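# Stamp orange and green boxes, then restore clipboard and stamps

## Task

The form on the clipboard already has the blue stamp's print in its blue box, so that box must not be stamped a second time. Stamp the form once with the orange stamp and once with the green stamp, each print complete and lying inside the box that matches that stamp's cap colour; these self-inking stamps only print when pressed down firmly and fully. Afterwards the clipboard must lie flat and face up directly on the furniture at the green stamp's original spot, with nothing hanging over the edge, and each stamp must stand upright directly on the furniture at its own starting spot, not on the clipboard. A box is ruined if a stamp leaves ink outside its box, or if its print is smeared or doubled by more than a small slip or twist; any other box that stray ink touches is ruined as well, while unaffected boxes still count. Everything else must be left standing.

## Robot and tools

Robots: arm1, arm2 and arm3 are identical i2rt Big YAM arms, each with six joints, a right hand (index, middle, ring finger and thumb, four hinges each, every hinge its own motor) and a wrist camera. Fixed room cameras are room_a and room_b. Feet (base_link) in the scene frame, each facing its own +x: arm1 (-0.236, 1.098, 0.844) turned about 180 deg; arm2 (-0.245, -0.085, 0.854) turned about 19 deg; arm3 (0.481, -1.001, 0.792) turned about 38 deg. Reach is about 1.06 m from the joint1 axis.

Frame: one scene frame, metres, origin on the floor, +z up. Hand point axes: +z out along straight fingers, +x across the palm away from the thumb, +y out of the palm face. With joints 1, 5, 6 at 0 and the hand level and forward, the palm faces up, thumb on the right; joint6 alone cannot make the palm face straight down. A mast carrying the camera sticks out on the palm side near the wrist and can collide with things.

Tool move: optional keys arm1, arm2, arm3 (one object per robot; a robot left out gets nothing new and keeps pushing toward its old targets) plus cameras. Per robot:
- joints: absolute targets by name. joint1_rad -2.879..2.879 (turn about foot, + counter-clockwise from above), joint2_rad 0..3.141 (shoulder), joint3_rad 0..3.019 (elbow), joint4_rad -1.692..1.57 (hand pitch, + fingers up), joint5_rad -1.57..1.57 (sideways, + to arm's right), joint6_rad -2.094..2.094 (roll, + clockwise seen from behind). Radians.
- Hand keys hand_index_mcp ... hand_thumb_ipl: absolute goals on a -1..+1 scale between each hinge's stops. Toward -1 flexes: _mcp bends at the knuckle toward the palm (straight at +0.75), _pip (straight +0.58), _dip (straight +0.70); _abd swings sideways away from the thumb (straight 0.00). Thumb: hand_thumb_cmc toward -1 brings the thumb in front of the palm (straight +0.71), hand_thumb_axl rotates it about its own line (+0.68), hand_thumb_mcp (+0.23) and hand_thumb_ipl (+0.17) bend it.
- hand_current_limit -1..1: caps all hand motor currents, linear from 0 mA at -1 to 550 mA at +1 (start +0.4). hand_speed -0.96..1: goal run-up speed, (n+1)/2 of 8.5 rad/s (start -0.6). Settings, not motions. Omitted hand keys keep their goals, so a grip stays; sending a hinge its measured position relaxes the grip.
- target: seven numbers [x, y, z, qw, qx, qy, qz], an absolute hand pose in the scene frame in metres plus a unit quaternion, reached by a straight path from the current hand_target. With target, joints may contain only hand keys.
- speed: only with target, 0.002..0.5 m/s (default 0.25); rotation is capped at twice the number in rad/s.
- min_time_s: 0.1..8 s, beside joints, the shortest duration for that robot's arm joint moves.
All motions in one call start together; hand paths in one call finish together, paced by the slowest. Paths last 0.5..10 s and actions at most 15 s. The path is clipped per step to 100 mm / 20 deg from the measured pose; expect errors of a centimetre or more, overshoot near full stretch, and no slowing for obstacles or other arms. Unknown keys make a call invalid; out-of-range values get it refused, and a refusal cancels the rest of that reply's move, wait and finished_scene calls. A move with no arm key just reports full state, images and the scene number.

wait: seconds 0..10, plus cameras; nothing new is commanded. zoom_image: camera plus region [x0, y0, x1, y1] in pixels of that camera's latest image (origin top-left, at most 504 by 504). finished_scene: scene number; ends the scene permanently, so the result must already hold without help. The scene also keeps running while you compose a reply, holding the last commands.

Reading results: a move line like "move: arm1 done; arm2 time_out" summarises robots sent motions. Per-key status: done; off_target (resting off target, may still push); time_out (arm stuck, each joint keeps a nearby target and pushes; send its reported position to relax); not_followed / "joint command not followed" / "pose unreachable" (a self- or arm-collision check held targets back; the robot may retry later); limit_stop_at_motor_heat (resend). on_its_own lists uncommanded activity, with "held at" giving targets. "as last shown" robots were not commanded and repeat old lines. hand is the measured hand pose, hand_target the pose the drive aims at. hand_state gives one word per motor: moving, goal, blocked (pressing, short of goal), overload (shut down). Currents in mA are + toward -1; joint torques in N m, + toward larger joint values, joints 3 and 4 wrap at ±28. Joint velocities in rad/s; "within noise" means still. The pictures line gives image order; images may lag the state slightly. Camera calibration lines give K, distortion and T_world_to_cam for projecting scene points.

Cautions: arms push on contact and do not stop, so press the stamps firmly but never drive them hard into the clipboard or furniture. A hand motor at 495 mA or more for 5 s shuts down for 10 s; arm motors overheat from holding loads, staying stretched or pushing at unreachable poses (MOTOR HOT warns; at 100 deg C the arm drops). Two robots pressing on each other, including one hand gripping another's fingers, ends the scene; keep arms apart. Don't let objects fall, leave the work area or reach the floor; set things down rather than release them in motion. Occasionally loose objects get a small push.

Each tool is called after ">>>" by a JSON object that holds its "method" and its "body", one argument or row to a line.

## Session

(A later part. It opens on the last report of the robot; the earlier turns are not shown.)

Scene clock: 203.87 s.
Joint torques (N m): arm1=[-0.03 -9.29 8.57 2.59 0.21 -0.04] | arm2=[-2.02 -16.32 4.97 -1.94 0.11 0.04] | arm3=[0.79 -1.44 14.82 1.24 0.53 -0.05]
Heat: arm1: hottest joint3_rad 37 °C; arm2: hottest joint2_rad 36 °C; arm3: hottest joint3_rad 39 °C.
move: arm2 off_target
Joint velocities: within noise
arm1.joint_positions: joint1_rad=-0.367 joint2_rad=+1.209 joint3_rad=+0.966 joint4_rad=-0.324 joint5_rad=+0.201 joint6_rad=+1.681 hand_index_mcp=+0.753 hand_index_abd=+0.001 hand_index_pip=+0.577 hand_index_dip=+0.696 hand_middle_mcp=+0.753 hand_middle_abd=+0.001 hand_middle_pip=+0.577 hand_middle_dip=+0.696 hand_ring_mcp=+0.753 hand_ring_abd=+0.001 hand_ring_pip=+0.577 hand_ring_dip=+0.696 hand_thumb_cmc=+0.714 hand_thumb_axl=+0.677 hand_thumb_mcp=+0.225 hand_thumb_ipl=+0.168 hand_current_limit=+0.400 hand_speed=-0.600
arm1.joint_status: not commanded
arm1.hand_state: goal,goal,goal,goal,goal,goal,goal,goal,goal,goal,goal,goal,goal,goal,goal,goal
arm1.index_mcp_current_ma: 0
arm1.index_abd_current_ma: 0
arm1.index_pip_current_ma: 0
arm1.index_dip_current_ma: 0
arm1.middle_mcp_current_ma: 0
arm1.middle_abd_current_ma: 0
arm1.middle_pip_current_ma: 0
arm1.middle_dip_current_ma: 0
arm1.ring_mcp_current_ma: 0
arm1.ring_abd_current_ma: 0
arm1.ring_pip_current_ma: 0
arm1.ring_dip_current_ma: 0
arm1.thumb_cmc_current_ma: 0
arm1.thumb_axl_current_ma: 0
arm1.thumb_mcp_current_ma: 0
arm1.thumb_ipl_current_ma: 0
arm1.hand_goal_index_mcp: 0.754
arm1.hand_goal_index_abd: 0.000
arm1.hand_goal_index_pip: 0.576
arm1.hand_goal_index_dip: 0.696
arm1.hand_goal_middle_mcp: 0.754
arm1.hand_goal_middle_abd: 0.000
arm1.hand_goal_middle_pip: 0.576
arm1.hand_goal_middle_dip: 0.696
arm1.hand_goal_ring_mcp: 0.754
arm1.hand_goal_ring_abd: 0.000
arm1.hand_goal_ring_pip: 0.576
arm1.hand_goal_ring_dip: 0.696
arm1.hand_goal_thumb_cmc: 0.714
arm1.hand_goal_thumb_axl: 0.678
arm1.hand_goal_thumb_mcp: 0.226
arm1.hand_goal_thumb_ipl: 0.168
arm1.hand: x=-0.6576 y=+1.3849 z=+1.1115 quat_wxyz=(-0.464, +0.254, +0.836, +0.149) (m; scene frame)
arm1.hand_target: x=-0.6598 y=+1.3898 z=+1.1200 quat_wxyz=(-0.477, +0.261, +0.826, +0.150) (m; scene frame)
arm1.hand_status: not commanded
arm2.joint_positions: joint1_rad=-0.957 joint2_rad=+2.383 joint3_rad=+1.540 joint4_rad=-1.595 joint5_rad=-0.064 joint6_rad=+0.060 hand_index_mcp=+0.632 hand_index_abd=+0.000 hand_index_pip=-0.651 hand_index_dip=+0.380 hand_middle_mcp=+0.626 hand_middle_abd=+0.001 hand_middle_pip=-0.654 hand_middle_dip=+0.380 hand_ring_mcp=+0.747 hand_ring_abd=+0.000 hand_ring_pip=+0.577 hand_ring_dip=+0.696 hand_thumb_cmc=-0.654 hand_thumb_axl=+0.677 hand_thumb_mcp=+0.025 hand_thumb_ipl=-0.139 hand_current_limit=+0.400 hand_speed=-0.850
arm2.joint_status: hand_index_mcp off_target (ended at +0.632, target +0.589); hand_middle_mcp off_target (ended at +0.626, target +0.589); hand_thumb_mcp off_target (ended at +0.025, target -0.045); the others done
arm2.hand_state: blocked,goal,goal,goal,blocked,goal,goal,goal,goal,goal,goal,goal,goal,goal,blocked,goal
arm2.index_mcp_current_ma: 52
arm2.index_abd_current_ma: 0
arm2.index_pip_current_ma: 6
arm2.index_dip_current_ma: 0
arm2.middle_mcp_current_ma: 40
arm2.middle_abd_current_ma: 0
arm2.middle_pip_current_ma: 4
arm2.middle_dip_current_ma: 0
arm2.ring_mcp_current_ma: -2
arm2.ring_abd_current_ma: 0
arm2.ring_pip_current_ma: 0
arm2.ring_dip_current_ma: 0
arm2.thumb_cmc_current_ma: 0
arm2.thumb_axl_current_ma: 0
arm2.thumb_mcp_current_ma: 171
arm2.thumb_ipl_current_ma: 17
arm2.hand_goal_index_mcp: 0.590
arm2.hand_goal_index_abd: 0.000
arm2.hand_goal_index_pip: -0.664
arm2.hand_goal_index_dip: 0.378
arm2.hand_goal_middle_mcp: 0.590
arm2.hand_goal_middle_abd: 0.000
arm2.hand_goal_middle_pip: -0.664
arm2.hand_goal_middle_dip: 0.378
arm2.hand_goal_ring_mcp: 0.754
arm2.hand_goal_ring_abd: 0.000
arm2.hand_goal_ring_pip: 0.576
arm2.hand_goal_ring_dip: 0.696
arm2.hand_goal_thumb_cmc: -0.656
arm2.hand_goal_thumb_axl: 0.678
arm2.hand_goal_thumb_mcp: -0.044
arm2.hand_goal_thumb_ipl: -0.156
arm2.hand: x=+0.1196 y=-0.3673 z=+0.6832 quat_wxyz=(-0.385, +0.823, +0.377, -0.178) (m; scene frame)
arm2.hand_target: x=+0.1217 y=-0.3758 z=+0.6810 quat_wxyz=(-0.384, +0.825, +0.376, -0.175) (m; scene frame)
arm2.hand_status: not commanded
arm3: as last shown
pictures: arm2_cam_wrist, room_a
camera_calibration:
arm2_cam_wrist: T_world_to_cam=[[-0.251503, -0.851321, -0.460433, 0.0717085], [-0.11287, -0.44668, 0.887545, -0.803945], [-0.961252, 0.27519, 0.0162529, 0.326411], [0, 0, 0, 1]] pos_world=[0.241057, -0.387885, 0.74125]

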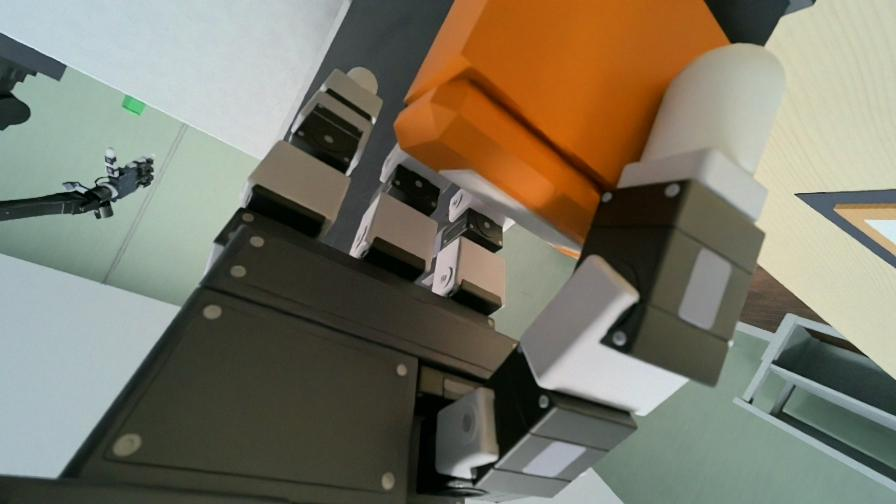

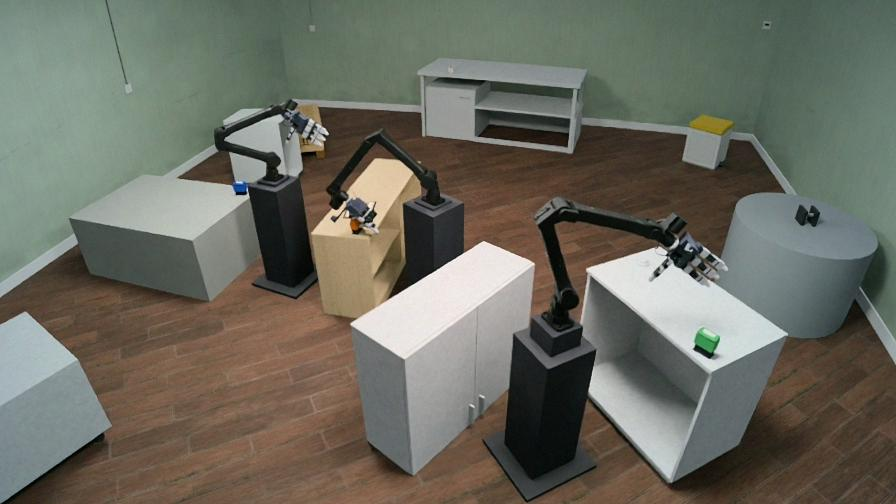

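>>> {"method": "move", "body": {
  "arm2": {"joints": {"hand_thumb_mcp": -0.12, "hand_index_mcp": 0.50, "hand_middle_mcp": 0.50, "hand_index_pip": -0.70, "hand_middle_pip": -0.70}}
}}

>>> {"method": "move", "body": {
  "arm2": {"target": [0.122, -0.376, 0.725, 0.3845, -0.8248, -0.3759, 0.1752], "speed": 0.05},
  "cameras": ["arm2_cam_wrist", "room_a", "room_b", "arm3_cam_wrist"]
}}

>>> {"method": "zoom_image", "body": {
  "camera": "room_a",
  "region": [300, 150, 440, 260]
}}

>>> {"method": "zoom_image", "body": {
  "camera": "room_b",
  "region": [340, 180, 480, 290]
}}

Scene clock: 208.63 s.
Joint torques (N m): arm1=[0.03 -9.29 8.55 2.59 0.21 -0.04] | arm2=[-2.02 -16.15 4.98 -1.85 0.11 0.05] | arm3=[0.56 -0.79 14.65 1.51 0.59 -0.03]
Heat: arm1: hottest joint3_rad 37 °C; arm2: hottest joint2_rad 36 °C; arm3: hottest joint3_rad 39 °C.
move: arm2 off_target
Joint velocities: within noise
arm1: as last shown
arm2.joint_positions: joint1_rad=-0.957 joint2_rad=+2.383 joint3_rad=+1.540 joint4_rad=-1.595 joint5_rad=-0.064 joint6_rad=+0.060 hand_index_mcp=+0.606 hand_index_abd=+0.000 hand_index_pip=-0.653 hand_index_dip=+0.389 hand_middle_mcp=+0.601 hand_middle_abd=+0.001 hand_middle_pip=-0.656 hand_middle_dip=+0.389 hand_ring_mcp=+0.747 hand_ring_abd=+0.000 hand_ring_pip=+0.577 hand_ring_dip=+0.696 hand_thumb_cmc=-0.654 hand_thumb_axl=+0.677 hand_thumb_mcp=+0.022 hand_thumb_ipl=-0.116 hand_current_limit=+0.400 hand_speed=-0.850
arm2.joint_status: hand_index_mcp off_target (ended at +0.606, target +0.500); hand_index_pip off_target (ended at -0.653, target -0.700); hand_middle_mcp off_target (ended at +0.601, target +0.500); hand_middle_pip off_target (ended at -0.656, target -0.700); hand_thumb_mcp off_target (ended at +0.022, target -0.120)
arm2.hand_state: blocked,goal,blocked,goal,blocked,goal,blocked,goal,goal,goal,goal,goal,goal,goal,blocked,blocked
arm2.index_mcp_current_ma: 253
arm2.index_abd_current_ma: 0
arm2.index_pip_current_ma: 58
arm2.index_dip_current_ma: 5
arm2.middle_mcp_current_ma: 232
arm2.middle_abd_current_ma: 0
arm2.middle_pip_current_ma: 50
arm2.middle_dip_current_ma: 5
arm2.ring_mcp_current_ma: -2
arm2.ring_abd_current_ma: 0
arm2.ring_pip_current_ma: 0
arm2.ring_dip_current_ma: 0
arm2.thumb_cmc_current_ma: 0
arm2.thumb_axl_current_ma: 0
arm2.thumb_mcp_current_ma: 385
arm2.thumb_ipl_current_ma: 74
arm2.hand_goal_index_mcp: 0.500
arm2.hand_goal_index_abd: 0.000
arm2.hand_goal_index_pip: -0.700
arm2.hand_goal_index_dip: 0.378
arm2.hand_goal_middle_mcp: 0.500
arm2.hand_goal_middle_abd: 0.000
arm2.hand_goal_middle_pip: -0.700
arm2.hand_goal_middle_dip: 0.378
arm2.hand_goal_ring_mcp: 0.754
arm2.hand_goal_ring_abd: 0.000
arm2.hand_goal_ring_pip: 0.576
arm2.hand_goal_ring_dip: 0.696
arm2.hand_goal_thumb_cmc: -0.656
arm2.hand_goal_thumb_axl: 0.678
arm2.hand_goal_thumb_mcp: -0.120
arm2.hand_goal_thumb_ipl: -0.156
arm2.hand: x=+0.1196 y=-0.3673 z=+0.6832 quat_wxyz=(-0.385, +0.823, +0.377, -0.178) (m; scene frame)
arm2.hand_target: x=+0.1217 y=-0.3758 z=+0.6810 quat_wxyz=(-0.385, +0.825, +0.376, -0.175) (m; scene frame)
arm2.hand_status: not commanded
arm3.joint_positions: joint1_rad=+2.527 joint2_rad=+0.504 joint3_rad=+0.729 joint4_rad=-0.916 joint5_rad=+0.585 joint6_rad=+1.954 hand_index_mcp=+0.754 hand_index_abd=+0.001 hand_index_pip=+0.577 hand_index_dip=+0.696 hand_middle_mcp=+0.754 hand_middle_abd=+0.001 hand_middle_pip=+0.577 hand_middle_dip=+0.696 hand_ring_mcp=+0.754 hand_ring_abd=+0.001 hand_ring_pip=+0.577 hand_ring_dip=+0.696 hand_thumb_cmc=+0.714 hand_thumb_axl=+0.677 hand_thumb_mcp=+0.226 hand_thumb_ipl=+0.168 hand_current_limit=+0.400 hand_speed=-0.600
arm3.joint_status: not commanded
arm3.hand_state: goal,goal,goal,goal,goal,goal,goal,goal,goal,goal,goal,goal,goal,goal,goal,goal
arm3.index_mcp_current_ma: 0
arm3.index_abd_current_ma: 0
arm3.index_pip_current_ma: 0
arm3.index_dip_current_ma: 0
arm3.middle_mcp_current_ma: 0
arm3.middle_abd_current_ma: 0
arm3.middle_pip_current_ma: 0
arm3.middle_dip_current_ma: 0
arm3.ring_mcp_current_ma: 0
arm3.ring_abd_current_ma: 0
arm3.ring_pip_current_ma: 0
arm3.ring_dip_current_ma: 0
arm3.thumb_cmc_current_ma: 0
arm3.thumb_axl_current_ma: 0
arm3.thumb_mcp_current_ma: 0
arm3.thumb_ipl_current_ma: 0
arm3.hand_goal_index_mcp: 0.754
arm3.hand_goal_index_abd: 0.000
arm3.hand_goal_index_pip: 0.576
arm3.hand_goal_index_dip: 0.696
arm3.hand_goal_middle_mcp: 0.754
arm3.hand_goal_middle_abd: 0.000
arm3.hand_goal_middle_pip: 0.576
arm3.hand_goal_middle_dip: 0.696
arm3.hand_goal_ring_mcp: 0.754
arm3.hand_goal_ring_abd: 0.000
arm3.hand_goal_ring_pip: 0.576
arm3.hand_goal_ring_dip: 0.696
arm3.hand_goal_thumb_cmc: 0.714
arm3.hand_goal_thumb_axl: 0.678
arm3.hand_goal_thumb_mcp: 0.226
arm3.hand_goal_thumb_ipl: 0.168
arm3.hand: x=+0.2720 y=-0.8571 z=+1.0944 quat_wxyz=(-0.454, +0.263, +0.835, +0.166) (m; scene frame)
arm3.hand_target: x=+0.2706 y=-0.8594 z=+1.1193 quat_wxyz=(-0.476, +0.268, +0.824, +0.154) (m; scene frame)
arm3.hand_status: not commanded
pictures: none

Scene clock: 210.10 s.
Joint torques (N m): arm1=[0.09 -9.23 8.57 2.61 0.21 -0.04] | arm2=[-1.85 -19.37 3.9 -2.71 0.1 0.05] | arm3=[0.73 -0.91 14.71 1.33 0.58 0]
Heat: arm1: hottest joint3_rad 37 °C; arm2: hottest joint2_rad 36 °C; arm3: hottest joint3_rad 39 °C.
move: arm2 off_target
Joint velocities: within noise
arm1, arm3: as last shown
arm2.joint_positions: joint1_rad=-0.957 joint2_rad=+2.340 joint3_rad=+1.540 joint4_rad=-1.641 joint5_rad=-0.064 joint6_rad=+0.060 hand_index_mcp=+0.603 hand_index_abd=+0.000 hand_index_pip=-0.653 hand_index_dip=+0.395 hand_middle_mcp=+0.591 hand_middle_abd=+0.001 hand_middle_pip=-0.656 hand_middle_dip=+0.393 hand_ring_mcp=+0.747 hand_ring_abd=+0.000 hand_ring_pip=+0.577 hand_ring_dip=+0.696 hand_thumb_cmc=-0.652 hand_thumb_axl=+0.678 hand_thumb_mcp=+0.022 hand_thumb_ipl=-0.111 hand_current_limit=+0.400 hand_speed=-0.850
arm2.joint_status: not commanded
arm2.hand_state: blocked,goal,blocked,goal,blocked,goal,blocked,goal,goal,goal,goal,goal,goal,goal,blocked,blocked
arm2.index_mcp_current_ma: 240
arm2.index_abd_current_ma: 0
arm2.index_pip_current_ma: 58
arm2.index_dip_current_ma: 10
arm2.middle_mcp_current_ma: 196
arm2.middle_abd_current_ma: 0
arm2.middle_pip_current_ma: 50
arm2.middle_dip_current_ma: 8
arm2.ring_mcp_current_ma: -2
arm2.ring_abd_current_ma: 0
arm2.ring_pip_current_ma: 0
arm2.ring_dip_current_ma: 0
arm2.thumb_cmc_current_ma: 1
arm2.thumb_axl_current_ma: 0
arm2.thumb_mcp_current_ma: 385
arm2.thumb_ipl_current_ma: 88
arm2.hand_goal_index_mcp: 0.500
arm2.hand_goal_index_abd: 0.000
arm2.hand_goal_index_pip: -0.700
arm2.hand_goal_index_dip: 0.378
arm2.hand_goal_middle_mcp: 0.500
arm2.hand_goal_middle_abd: 0.000
arm2.hand_goal_middle_pip: -0.700
arm2.hand_goal_middle_dip: 0.378
arm2.hand_goal_ring_mcp: 0.754
arm2.hand_goal_ring_abd: 0.000
arm2.hand_goal_ring_pip: 0.576
arm2.hand_goal_ring_dip: 0.696
arm2.hand_goal_thumb_cmc: -0.656
arm2.hand_goal_thumb_axl: 0.678
arm2.hand_goal_thumb_mcp: -0.120
arm2.hand_goal_thumb_ipl: -0.156
arm2.hand: x=+0.1213 y=-0.3687 z=+0.7086 quat_wxyz=(-0.386, +0.823, +0.377, -0.178) (m; scene frame)
arm2.hand_target: x=+0.1217 y=-0.3758 z=+0.7246 quat_wxyz=(-0.385, +0.825, +0.376, -0.175) (m; scene frame)
arm2.hand_status: off_target (0.018 m and 0.5 deg from the pose sent, 0.043 m and 0.4 deg at the start)
pictures: arm2_cam_wrist, arm3_cam_wrist, room_a, room_b
camera_calibration:
arm2_cam_wrist: T_world_to_cam=[[-0.252308, -0.850795, -0.460965, 0.0834058], [-0.11067, -0.44788, 0.887218, -0.827475], [-0.961297, 0.274867, 0.0188466, 0.326113], [0, 0, 0, 1]] pos_world=[0.242959, -0.389286, 0.766452]
arm3_cam_wrist: T_world_to_cam=[[0.740115, 0.295154, -0.604247, 0.744743], [0.385212, -0.922585, 0.021178, -0.971641], [-0.551218, -0.248437, -0.796516, 0.932015], [0, 0, 0, 1]] pos_world=[0.336837, -0.884688, 1.21295]

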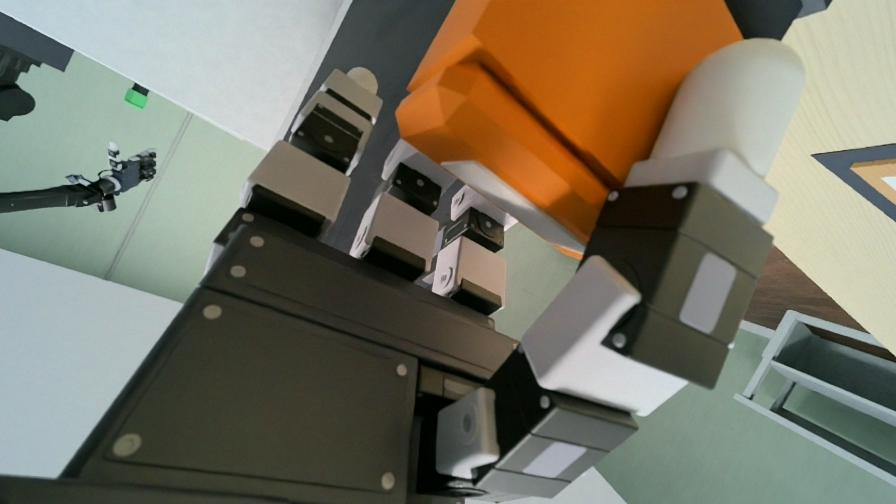

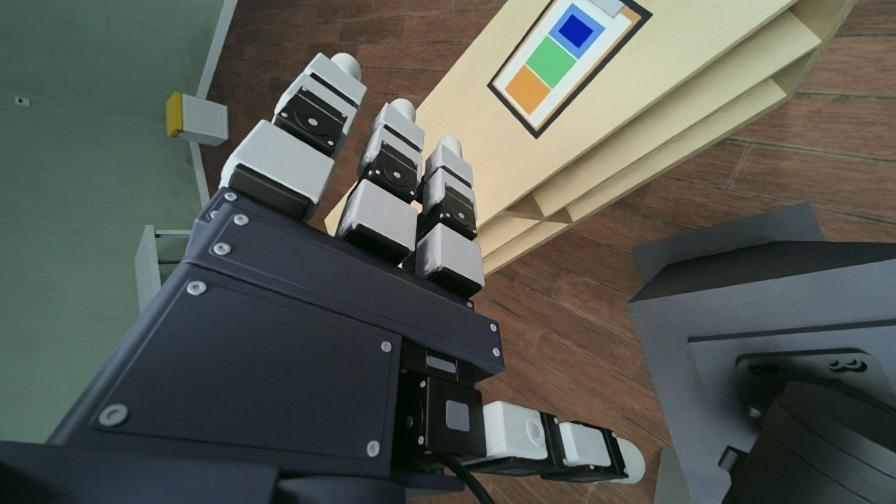

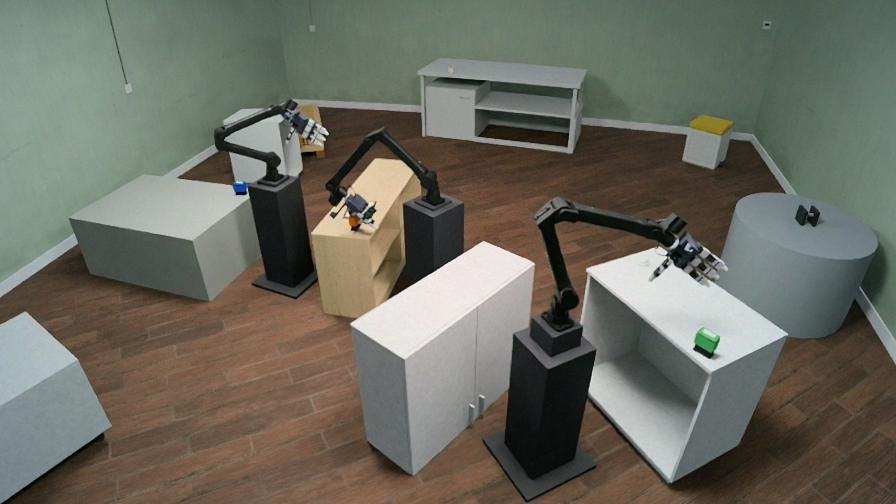

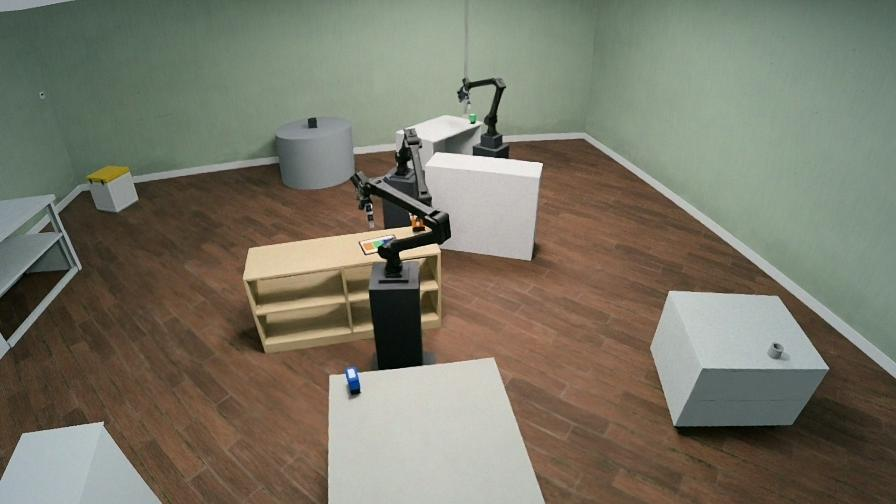

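Scaled by 3.600 from the camera's 896x504 image, which has a finer 1280x720 frame.

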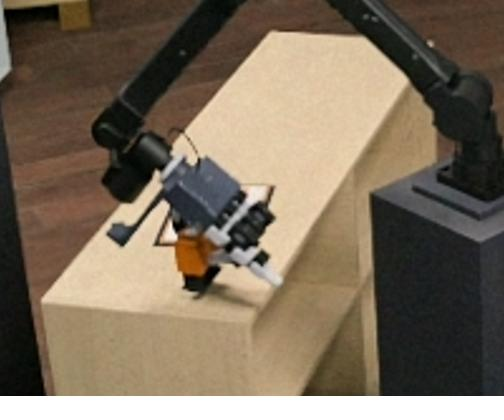

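Scaled by 3.600 from the camera's 896x504 image, which has a finer 1280x720 frame.

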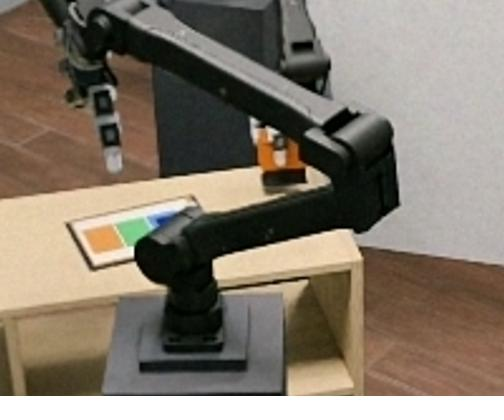

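>>> {"method": "move", "body": {
  "arm2": {"joints": {"hand_index_mcp": 0.42, "hand_middle_mcp": 0.42, "hand_index_pip": -0.57, "hand_middle_pip": -0.57}},
  "cameras": ["room_a", "arm2_cam_wrist"]
}}

>>> {"method": "zoom_image", "body": {
  "camera": "room_a",
  "region": [300, 150, 440, 260]
}}

Scene clock: 214.70 s.
Joint torques (N m): arm1=[-0.03 -9.35 8.55 2.59 0.21 -0.04] | arm2=[-1.9 -19.55 3.89 -2.67 0.11 0.03] | arm3=[0.21 -0.97 14.74 1.39 0.53 -0.07]
Heat: arm1: hottest joint3_rad 37 °C; arm2: hottest joint2_rad 36 °C; arm3: hottest joint3_rad 40 °C.
move: arm2 off_target
Joint velocities: within noise
arm1, arm3: as last shown
arm2.joint_positions: joint1_rad=-0.957 joint2_rad=+2.340 joint3_rad=+1.540 joint4_rad=-1.642 joint5_rad=-0.064 joint6_rad=+0.060 hand_index_mcp=+0.526 hand_index_abd=+0.000 hand_index_pip=-0.532 hand_index_dip=+0.396 hand_middle_mcp=+0.516 hand_middle_abd=+0.001 hand_middle_pip=-0.538 hand_middle_dip=+0.394 hand_ring_mcp=+0.747 hand_ring_abd=+0.000 hand_ring_pip=+0.577 hand_ring_dip=+0.696 hand_thumb_cmc=-0.650 hand_thumb_axl=+0.679 hand_thumb_mcp=+0.022 hand_thumb_ipl=-0.104 hand_current_limit=+0.400 hand_speed=-0.850
arm2.joint_status: hand_index_mcp off_target (ended at +0.526, target +0.420); hand_index_pip off_target (ended at -0.532, target -0.570); hand_middle_mcp off_target (ended at +0.516, target +0.420); hand_middle_pip off_target (ended at -0.538, target -0.570)
arm2.hand_state: blocked,goal,blocked,goal,blocked,goal,blocked,goal,goal,goal,goal,goal,goal,goal,blocked,blocked
arm2.index_mcp_current_ma: 256
arm2.index_abd_current_ma: 0
arm2.index_pip_current_ma: 40
arm2.index_dip_current_ma: 11
arm2.middle_mcp_current_ma: 213
arm2.middle_abd_current_ma: 0
arm2.middle_pip_current_ma: 30
arm2.middle_dip_current_ma: 9
arm2.ring_mcp_current_ma: -2
arm2.ring_abd_current_ma: 0
arm2.ring_pip_current_ma: 0
arm2.ring_dip_current_ma: 0
arm2.thumb_cmc_current_ma: 2
arm2.thumb_axl_current_ma: 0
arm2.thumb_mcp_current_ma: 385
arm2.thumb_ipl_current_ma: 114
arm2.hand_goal_index_mcp: 0.420
arm2.hand_goal_index_abd: 0.000
arm2.hand_goal_index_pip: -0.570
arm2.hand_goal_index_dip: 0.378
arm2.hand_goal_middle_mcp: 0.420
arm2.hand_goal_middle_abd: 0.000
arm2.hand_goal_middle_pip: -0.570
arm2.hand_goal_middle_dip: 0.378
arm2.hand_goal_ring_mcp: 0.754
arm2.hand_goal_ring_abd: 0.000
arm2.hand_goal_ring_pip: 0.576
arm2.hand_goal_ring_dip: 0.696
arm2.hand_goal_thumb_cmc: -0.656
arm2.hand_goal_thumb_axl: 0.678
arm2.hand_goal_thumb_mcp: -0.120
arm2.hand_goal_thumb_ipl: -0.156
arm2.hand: x=+0.1212 y=-0.3687 z=+0.7087 quat_wxyz=(-0.386, +0.823, +0.377, -0.179) (m; scene frame)
arm2.hand_target: x=+0.1218 y=-0.3758 z=+0.7246 quat_wxyz=(-0.384, +0.825, +0.376, -0.175) (m; scene frame)
arm2.hand_status: not commanded
pictures: arm2_cam_wrist, room_a
camera_calibration:
arm2_cam_wrist: T_world_to_cam=[[-0.252424, -0.850693, -0.461089, 0.0835427], [-0.11045, -0.448074, 0.887147, -0.827561], [-0.961292, 0.274864, 0.0191452, 0.325786], [0, 0, 0, 1]] pos_world=[0.242859, -0.389286, 0.766452]

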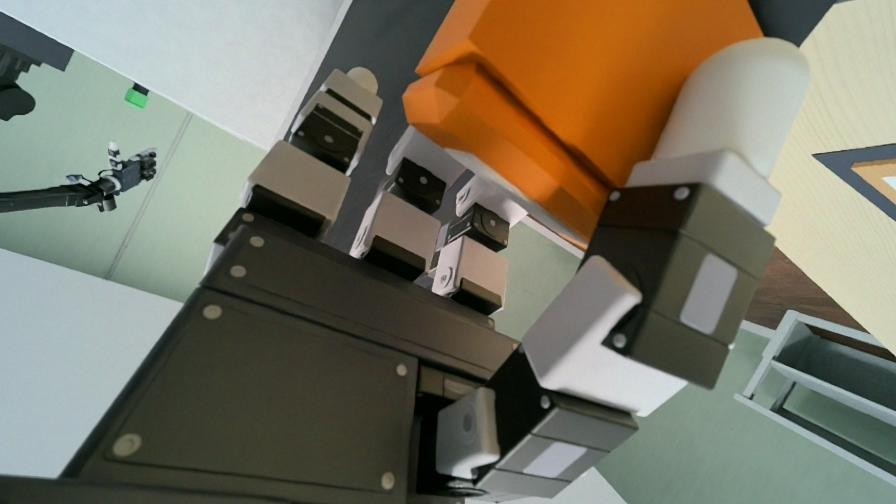

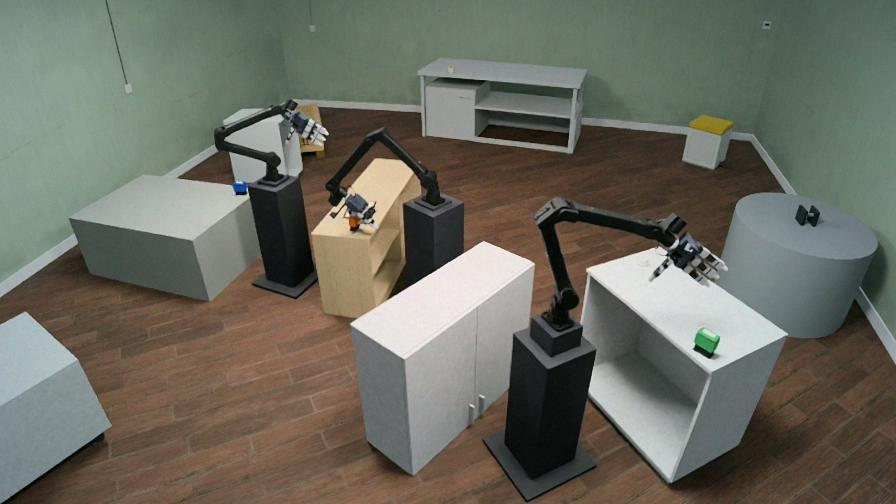

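Scaled by 3.600 from the camera's 896x504 image, which has a finer 1280x720 frame.

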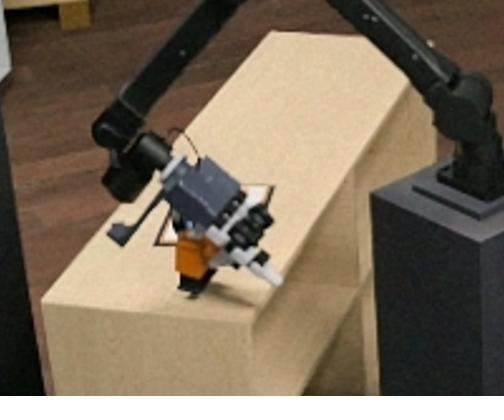

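>>> {"method": "move", "body": {
  "arm2": {"target": [0.10, -0.44, 0.79, 0.4209, -0.903, -0.079, 0.0368], "speed": 0.15},
  "cameras": ["room_a"]
}}

>>> {"method": "move", "body": {
  "arm2": {"target": [0.012, -0.69, 0.755, 0.4086, -0.8765, 0.2308, -0.1076], "speed": 0.15},
  "cameras": ["arm2_cam_wrist", "arm3_cam_wrist", "room_a"]
}}

>>> {"method": "zoom_image", "body": {
  "camera": "room_a",
  "region": [300, 130, 440, 240]
}}

>>> {"method": "zoom_image", "body": {
  "camera": "arm3_cam_wrist",
  "region": [440, 0, 660, 180]
}}

Scene clock: 237.10 s.
Joint torques (N m): arm1=[-0.03 -9.29 8.58 2.59 0.21 -0.04] | arm2=[-1.79 -20.07 6.54 -2.41 -0.47 0.27] | arm3=[1.03 -0.97 14.63 1.35 0.54 -0.03]
Heat: arm1: hottest joint3_rad 38 °C; arm2: hottest joint2_rad 36 °C; arm3: hottest joint3_rad 40 °C.
move: arm2 off_target
Joint velocities: within noise
arm1, arm3: as last shown
arm2.joint_positions: joint1_rad=-1.167 joint2_rad=+2.240 joint3_rad=+1.560 joint4_rad=-1.670 joint5_rad=-0.409 joint6_rad=+0.384 hand_index_mcp=+0.526 hand_index_abd=+0.000 hand_index_pip=-0.531 hand_index_dip=+0.396 hand_middle_mcp=+0.515 hand_middle_abd=+0.001 hand_middle_pip=-0.537 hand_middle_dip=+0.394 hand_ring_mcp=+0.747 hand_ring_abd=+0.000 hand_ring_pip=+0.577 hand_ring_dip=+0.696 hand_thumb_cmc=-0.650 hand_thumb_axl=+0.679 hand_thumb_mcp=+0.022 hand_thumb_ipl=-0.104 hand_current_limit=+0.400 hand_speed=-0.850
arm2.joint_status: not commanded
arm2.hand_state: blocked,goal,blocked,goal,blocked,goal,blocked,goal,goal,goal,goal,goal,goal,goal,blocked,blocked
arm2.index_mcp_current_ma: 255
arm2.index_abd_current_ma: 0
arm2.index_pip_current_ma: 41
arm2.index_dip_current_ma: 11
arm2.middle_mcp_current_ma: 212
arm2.middle_abd_current_ma: 0
arm2.middle_pip_current_ma: 31
arm2.middle_dip_current_ma: 9
arm2.ring_mcp_current_ma: -2
arm2.ring_abd_current_ma: 0
arm2.ring_pip_current_ma: 0
arm2.ring_dip_current_ma: 0
arm2.thumb_cmc_current_ma: 2
arm2.thumb_axl_current_ma: 0
arm2.thumb_mcp_current_ma: 385
arm2.thumb_ipl_current_ma: 114
arm2.hand_goal_index_mcp: 0.420
arm2.hand_goal_index_abd: 0.000
arm2.hand_goal_index_pip: -0.570
arm2.hand_goal_index_dip: 0.378
arm2.hand_goal_middle_mcp: 0.420
arm2.hand_goal_middle_abd: 0.000
arm2.hand_goal_middle_pip: -0.570
arm2.hand_goal_middle_dip: 0.378
arm2.hand_goal_ring_mcp: 0.754
arm2.hand_goal_ring_abd: 0.000
arm2.hand_goal_ring_pip: 0.576
arm2.hand_goal_ring_dip: 0.696
arm2.hand_goal_thumb_cmc: -0.656
arm2.hand_goal_thumb_axl: 0.678
arm2.hand_goal_thumb_mcp: -0.120
arm2.hand_goal_thumb_ipl: -0.156
arm2.hand: x=+0.0921 y=-0.4251 z=+0.7660 quat_wxyz=(-0.417, +0.904, +0.083, -0.040) (m; scene frame)
arm2.hand_target: x=+0.0993 y=-0.4391 z=+0.7896 quat_wxyz=(-0.405, +0.911, +0.078, -0.029) (m; scene frame)
arm2.hand_status: off_target (0.029 m and 0.7 deg from the pose sent, 0.110 m and 39.3 deg at the start; a joint's target at an end of its range on 75 of 91 steps)
pictures: room_a

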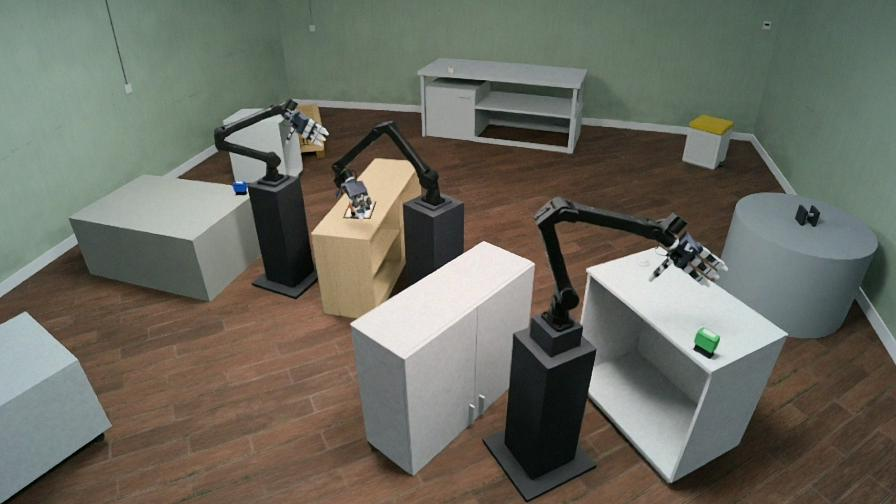

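Scene clock: 240.27 s.
Joint torques (N m): arm1=[-0.03 -9.35 8.57 2.62 0.21 -0.04] | arm2=[-1.2 -21.95 8.81 -1.52 -0.71 0.24] | arm3=[1.2 -1.08 14.61 1.48 0.57 -0.01]
Heat: arm1: hottest joint3_rad 38 °C; arm2: hottest joint2_rad 36 °C; arm3: hottest joint3_rad 40 °C.
move: arm2 off_target
Joint velocities: within noise
arm1, arm3: as last shown
arm2.joint_positions: joint1_rad=-1.563 joint2_rad=+2.536 joint3_rad=+2.142 joint4_rad=-1.676 joint5_rad=-0.612 joint6_rad=+0.711 hand_index_mcp=+0.526 hand_index_abd=+0.000 hand_index_pip=-0.531 hand_index_dip=+0.396 hand_middle_mcp=+0.515 hand_middle_abd=+0.001 hand_middle_pip=-0.537 hand_middle_dip=+0.394 hand_ring_mcp=+0.747 hand_ring_abd=+0.000 hand_ring_pip=+0.577 hand_ring_dip=+0.696 hand_thumb_cmc=-0.650 hand_thumb_axl=+0.679 hand_thumb_mcp=+0.022 hand_thumb_ipl=-0.104 hand_current_limit=+0.400 hand_speed=-0.850
arm2.joint_status: not commanded
arm2.hand_state: blocked,goal,blocked,goal,blocked,goal,blocked,goal,goal,goal,goal,goal,goal,goal,blocked,blocked
arm2.index_mcp_current_ma: 255
arm2.index_abd_current_ma: 0
arm2.index_pip_current_ma: 41
arm2.index_dip_current_ma: 11
arm2.middle_mcp_current_ma: 212
arm2.middle_abd_current_ma: 0
arm2.middle_pip_current_ma: 31
arm2.middle_dip_current_ma: 9
arm2.ring_mcp_current_ma: -2
arm2.ring_abd_current_ma: 0
arm2.ring_pip_current_ma: 0
arm2.ring_dip_current_ma: 0
arm2.thumb_cmc_current_ma: 2
arm2.thumb_axl_current_ma: 0
arm2.thumb_mcp_current_ma: 385
arm2.thumb_ipl_current_ma: 114
arm2.hand_goal_index_mcp: 0.420
arm2.hand_goal_index_abd: 0.000
arm2.hand_goal_index_pip: -0.570
arm2.hand_goal_index_dip: 0.378
arm2.hand_goal_middle_mcp: 0.420
arm2.hand_goal_middle_abd: 0.000
arm2.hand_goal_middle_pip: -0.570
arm2.hand_goal_middle_dip: 0.378
arm2.hand_goal_ring_mcp: 0.754
arm2.hand_goal_ring_abd: 0.000
arm2.hand_goal_ring_pip: 0.576
arm2.hand_goal_ring_dip: 0.696
arm2.hand_goal_thumb_cmc: -0.656
arm2.hand_goal_thumb_axl: 0.678
arm2.hand_goal_thumb_mcp: -0.120
arm2.hand_goal_thumb_ipl: -0.156
arm2.hand: x=+0.0091 y=-0.6786 z=+0.7437 quat_wxyz=(-0.352, +0.894, -0.243, +0.132) (m; scene frame)
arm2.hand_target: x=+0.0117 y=-0.6891 z=+0.7549 quat_wxyz=(-0.347, +0.894, -0.247, +0.138) (m; scene frame)
arm2.hand_status: off_target (0.016 m and 7.4 deg from the pose sent, 0.277 m and 40.1 deg at the start; a joint's target at an end of its range on 93 of 95 steps)
pictures: arm2_cam_wrist, arm3_cam_wrist, room_a
camera_calibration:
arm2_cam_wrist: T_world_to_cam=[[-0.879242, 0.0630342, -0.472186, 0.441766], [-0.458687, 0.155571, 0.874874, -0.588008], [0.128606, 0.985811, -0.107872, 0.869426], [0, 0, 0, 1]] pos_world=[0.00689501, -0.793459, 0.816815]
arm3_cam_wrist: T_world_to_cam=[[0.740115, 0.295154, -0.604247, 0.744743], [0.385212, -0.922585, 0.021178, -0.971641], [-0.551218, -0.248437, -0.796516, 0.932015], [0, 0, 0, 1]] pos_world=[0.336837, -0.884688, 1.21295]

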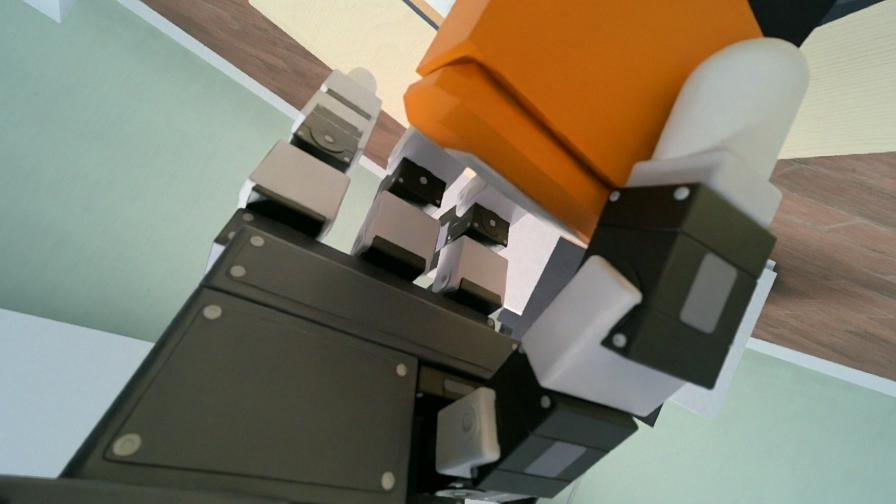

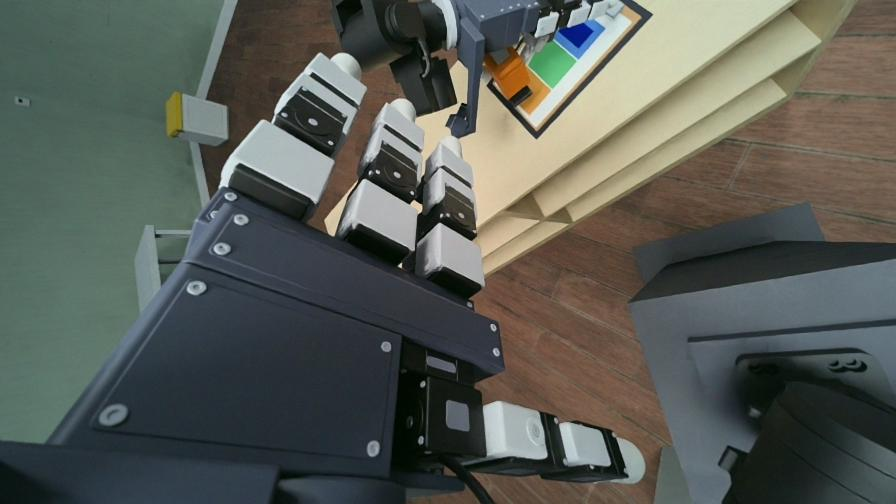

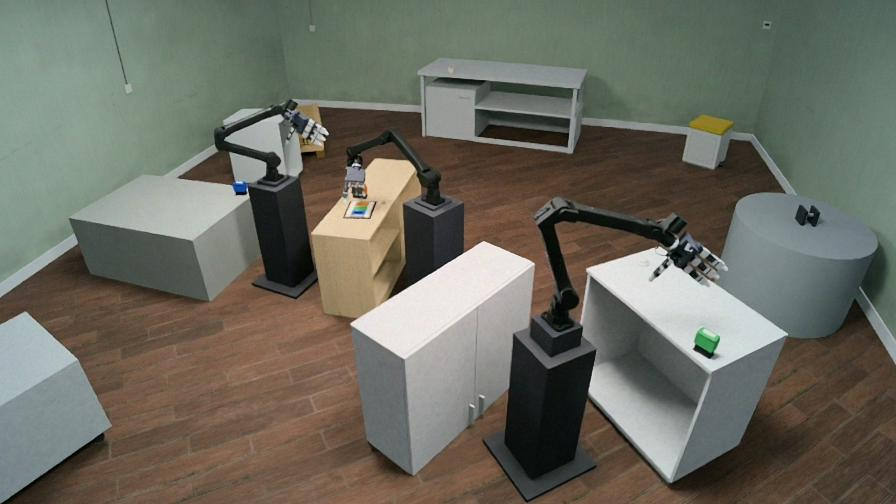

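Scaled by 3.600 from the camera's 896x504 image, which has a finer 1280x720 frame.

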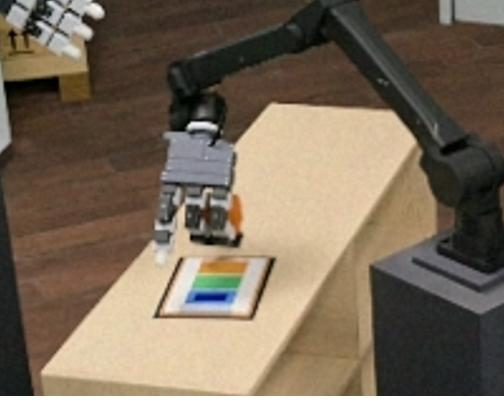

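Scaled by 2.291 from the camera's 896x504 image, which has a finer 1280x720 frame.

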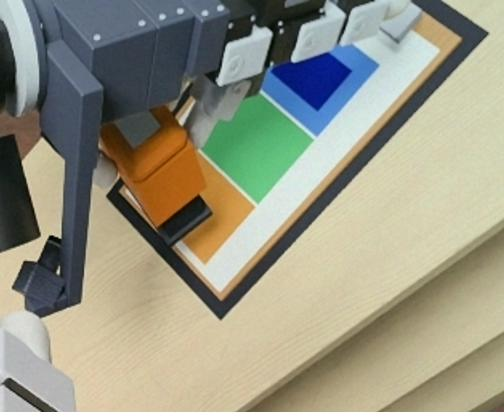

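>>> {"method": "move", "body": {
  "arm2": {"target": [0.012, -0.692, 0.715, 0.4086, -0.8765, 0.2308, -0.1076], "speed": 0.08},
  "cameras": ["arm2_cam_wrist", "arm3_cam_wrist", "room_a"]
}}

>>> {"method": "zoom_image", "body": {
  "camera": "room_a",
  "region": [300, 130, 440, 240]
}}

>>> {"method": "zoom_image", "body": {
  "camera": "arm3_cam_wrist",
  "region": [440, 0, 660, 180]
}}

Scene clock: 244.23 s.
Joint torques (N m): arm1=[-0.03 -9.35 8.54 2.62 0.21 -0.05] | arm2=[-1.32 -22.24 8.53 -1.59 -0.64 0.05] | arm3=[1.14 -0.85 14.84 1.35 0.54 0.02]
Heat: arm1: hottest joint3_rad 38 °C; arm2: hottest joint2_rad 37 °C; arm3: hottest joint3_rad 40 °C.
move: arm2 off_target
Joint velocities: within noise
arm1, arm3: as last shown
arm2.joint_positions: joint1_rad=-1.563 joint2_rad=+2.625 joint3_rad=+2.200 joint4_rad=-1.677 joint5_rad=-0.612 joint6_rad=+0.712 hand_index_mcp=+0.526 hand_index_abd=+0.000 hand_index_pip=-0.531 hand_index_dip=+0.396 hand_middle_mcp=+0.515 hand_middle_abd=+0.001 hand_middle_pip=-0.537 hand_middle_dip=+0.394 hand_ring_mcp=+0.747 hand_ring_abd=+0.000 hand_ring_pip=+0.577 hand_ring_dip=+0.696 hand_thumb_cmc=-0.650 hand_thumb_axl=+0.679 hand_thumb_mcp=+0.022 hand_thumb_ipl=-0.104 hand_current_limit=+0.400 hand_speed=-0.850
arm2.joint_status: not commanded
arm2.hand_state: blocked,goal,blocked,goal,blocked,goal,blocked,goal,goal,goal,goal,goal,goal,goal,blocked,blocked
arm2.index_mcp_current_ma: 255
arm2.index_abd_current_ma: 0
arm2.index_pip_current_ma: 41
arm2.index_dip_current_ma: 11
arm2.middle_mcp_current_ma: 212
arm2.middle_abd_current_ma: 0
arm2.middle_pip_current_ma: 31
arm2.middle_dip_current_ma: 9
arm2.ring_mcp_current_ma: -2
arm2.ring_abd_current_ma: 0
arm2.ring_pip_current_ma: 0
arm2.ring_dip_current_ma: 0
arm2.thumb_cmc_current_ma: 2
arm2.thumb_axl_current_ma: 0
arm2.thumb_mcp_current_ma: 385
arm2.thumb_ipl_current_ma: 114
arm2.hand_goal_index_mcp: 0.420
arm2.hand_goal_index_abd: 0.000
arm2.hand_goal_index_pip: -0.570
arm2.hand_goal_index_dip: 0.378
arm2.hand_goal_middle_mcp: 0.420
arm2.hand_goal_middle_abd: 0.000
arm2.hand_goal_middle_pip: -0.570
arm2.hand_goal_middle_dip: 0.378
arm2.hand_goal_ring_mcp: 0.754
arm2.hand_goal_ring_abd: 0.000
arm2.hand_goal_ring_pip: 0.576
arm2.hand_goal_ring_dip: 0.696
arm2.hand_goal_thumb_cmc: -0.656
arm2.hand_goal_thumb_axl: 0.678
arm2.hand_goal_thumb_mcp: -0.120
arm2.hand_goal_thumb_ipl: -0.156
arm2.hand: x=+0.0091 y=-0.6786 z=+0.7038 quat_wxyz=(-0.365, +0.889, -0.247, +0.124) (m; scene frame)
arm2.hand_target: x=+0.0117 y=-0.6911 z=+0.7151 quat_wxyz=(-0.357, +0.892, -0.245, +0.132) (m; scene frame)
arm2.hand_status: off_target (0.018 m and 5.9 deg from the pose sent, 0.032 m and 7.4 deg at the start; a joint's target at an end of its range on 45 of 45 steps)
pictures: arm2_cam_wrist, arm3_cam_wrist, room_a
camera_calibration:
arm2_cam_wrist: T_world_to_cam=[[-0.884216, 0.0778746, -0.46054, 0.424875], [-0.449076, 0.129353, 0.88408, -0.577418], [0.12842, 0.988536, -0.0794046, 0.847002], [0, 0, 0, 1]] pos_world=[0.00760514, -0.795688, 0.773412]
arm3_cam_wrist: T_world_to_cam=[[0.740115, 0.295154, -0.604247, 0.744743], [0.385212, -0.922585, 0.021178, -0.971641], [-0.551218, -0.248437, -0.796516, 0.932015], [0, 0, 0, 1]] pos_world=[0.336837, -0.884688, 1.21295]

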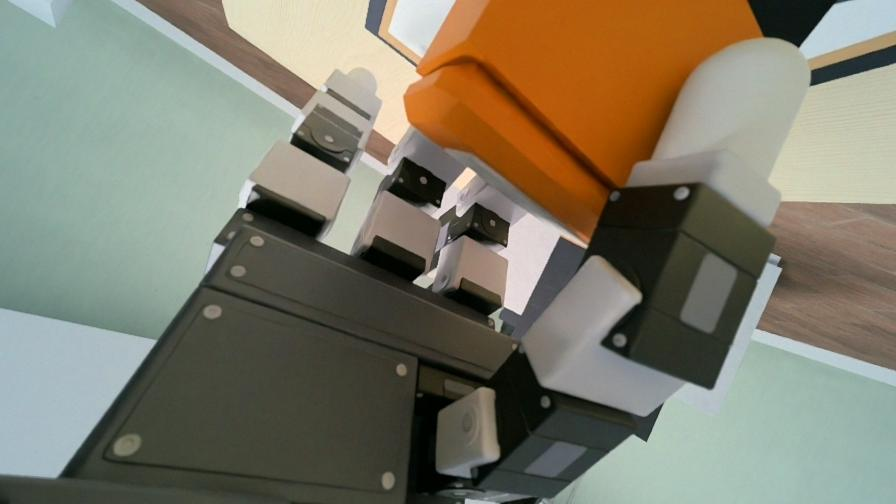

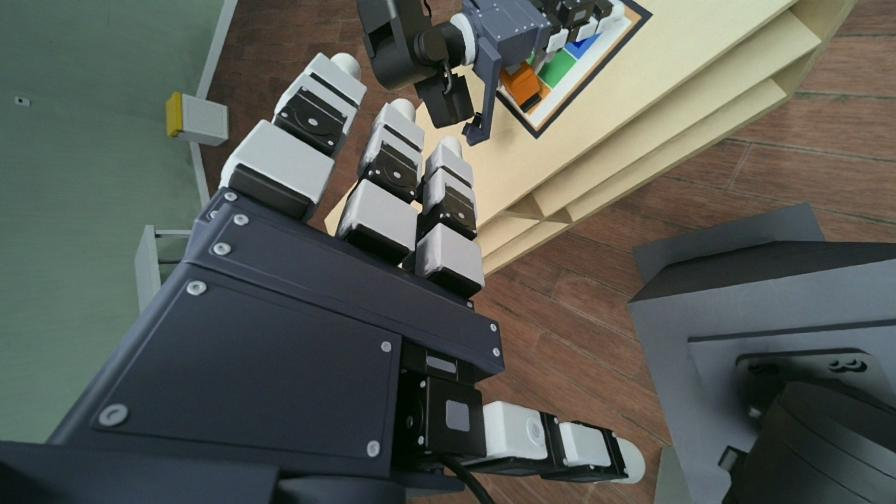

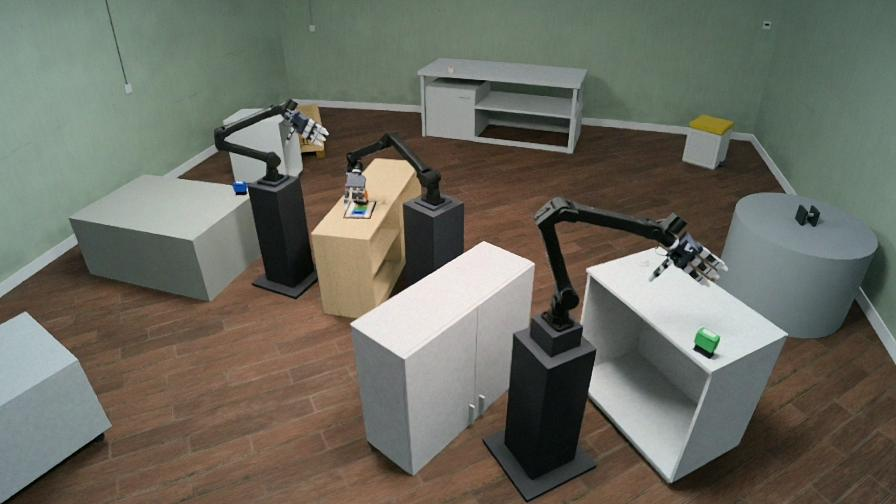

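Scaled by 3.600 from the camera's 896x504 image, which has a finer 1280x720 frame.

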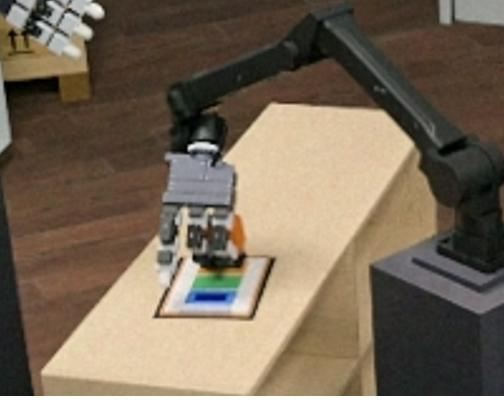

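Scaled by 2.291 from the camera's 896x504 image, which has a finer 1280x720 frame.

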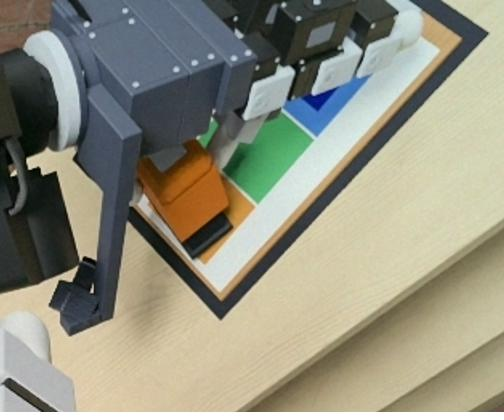

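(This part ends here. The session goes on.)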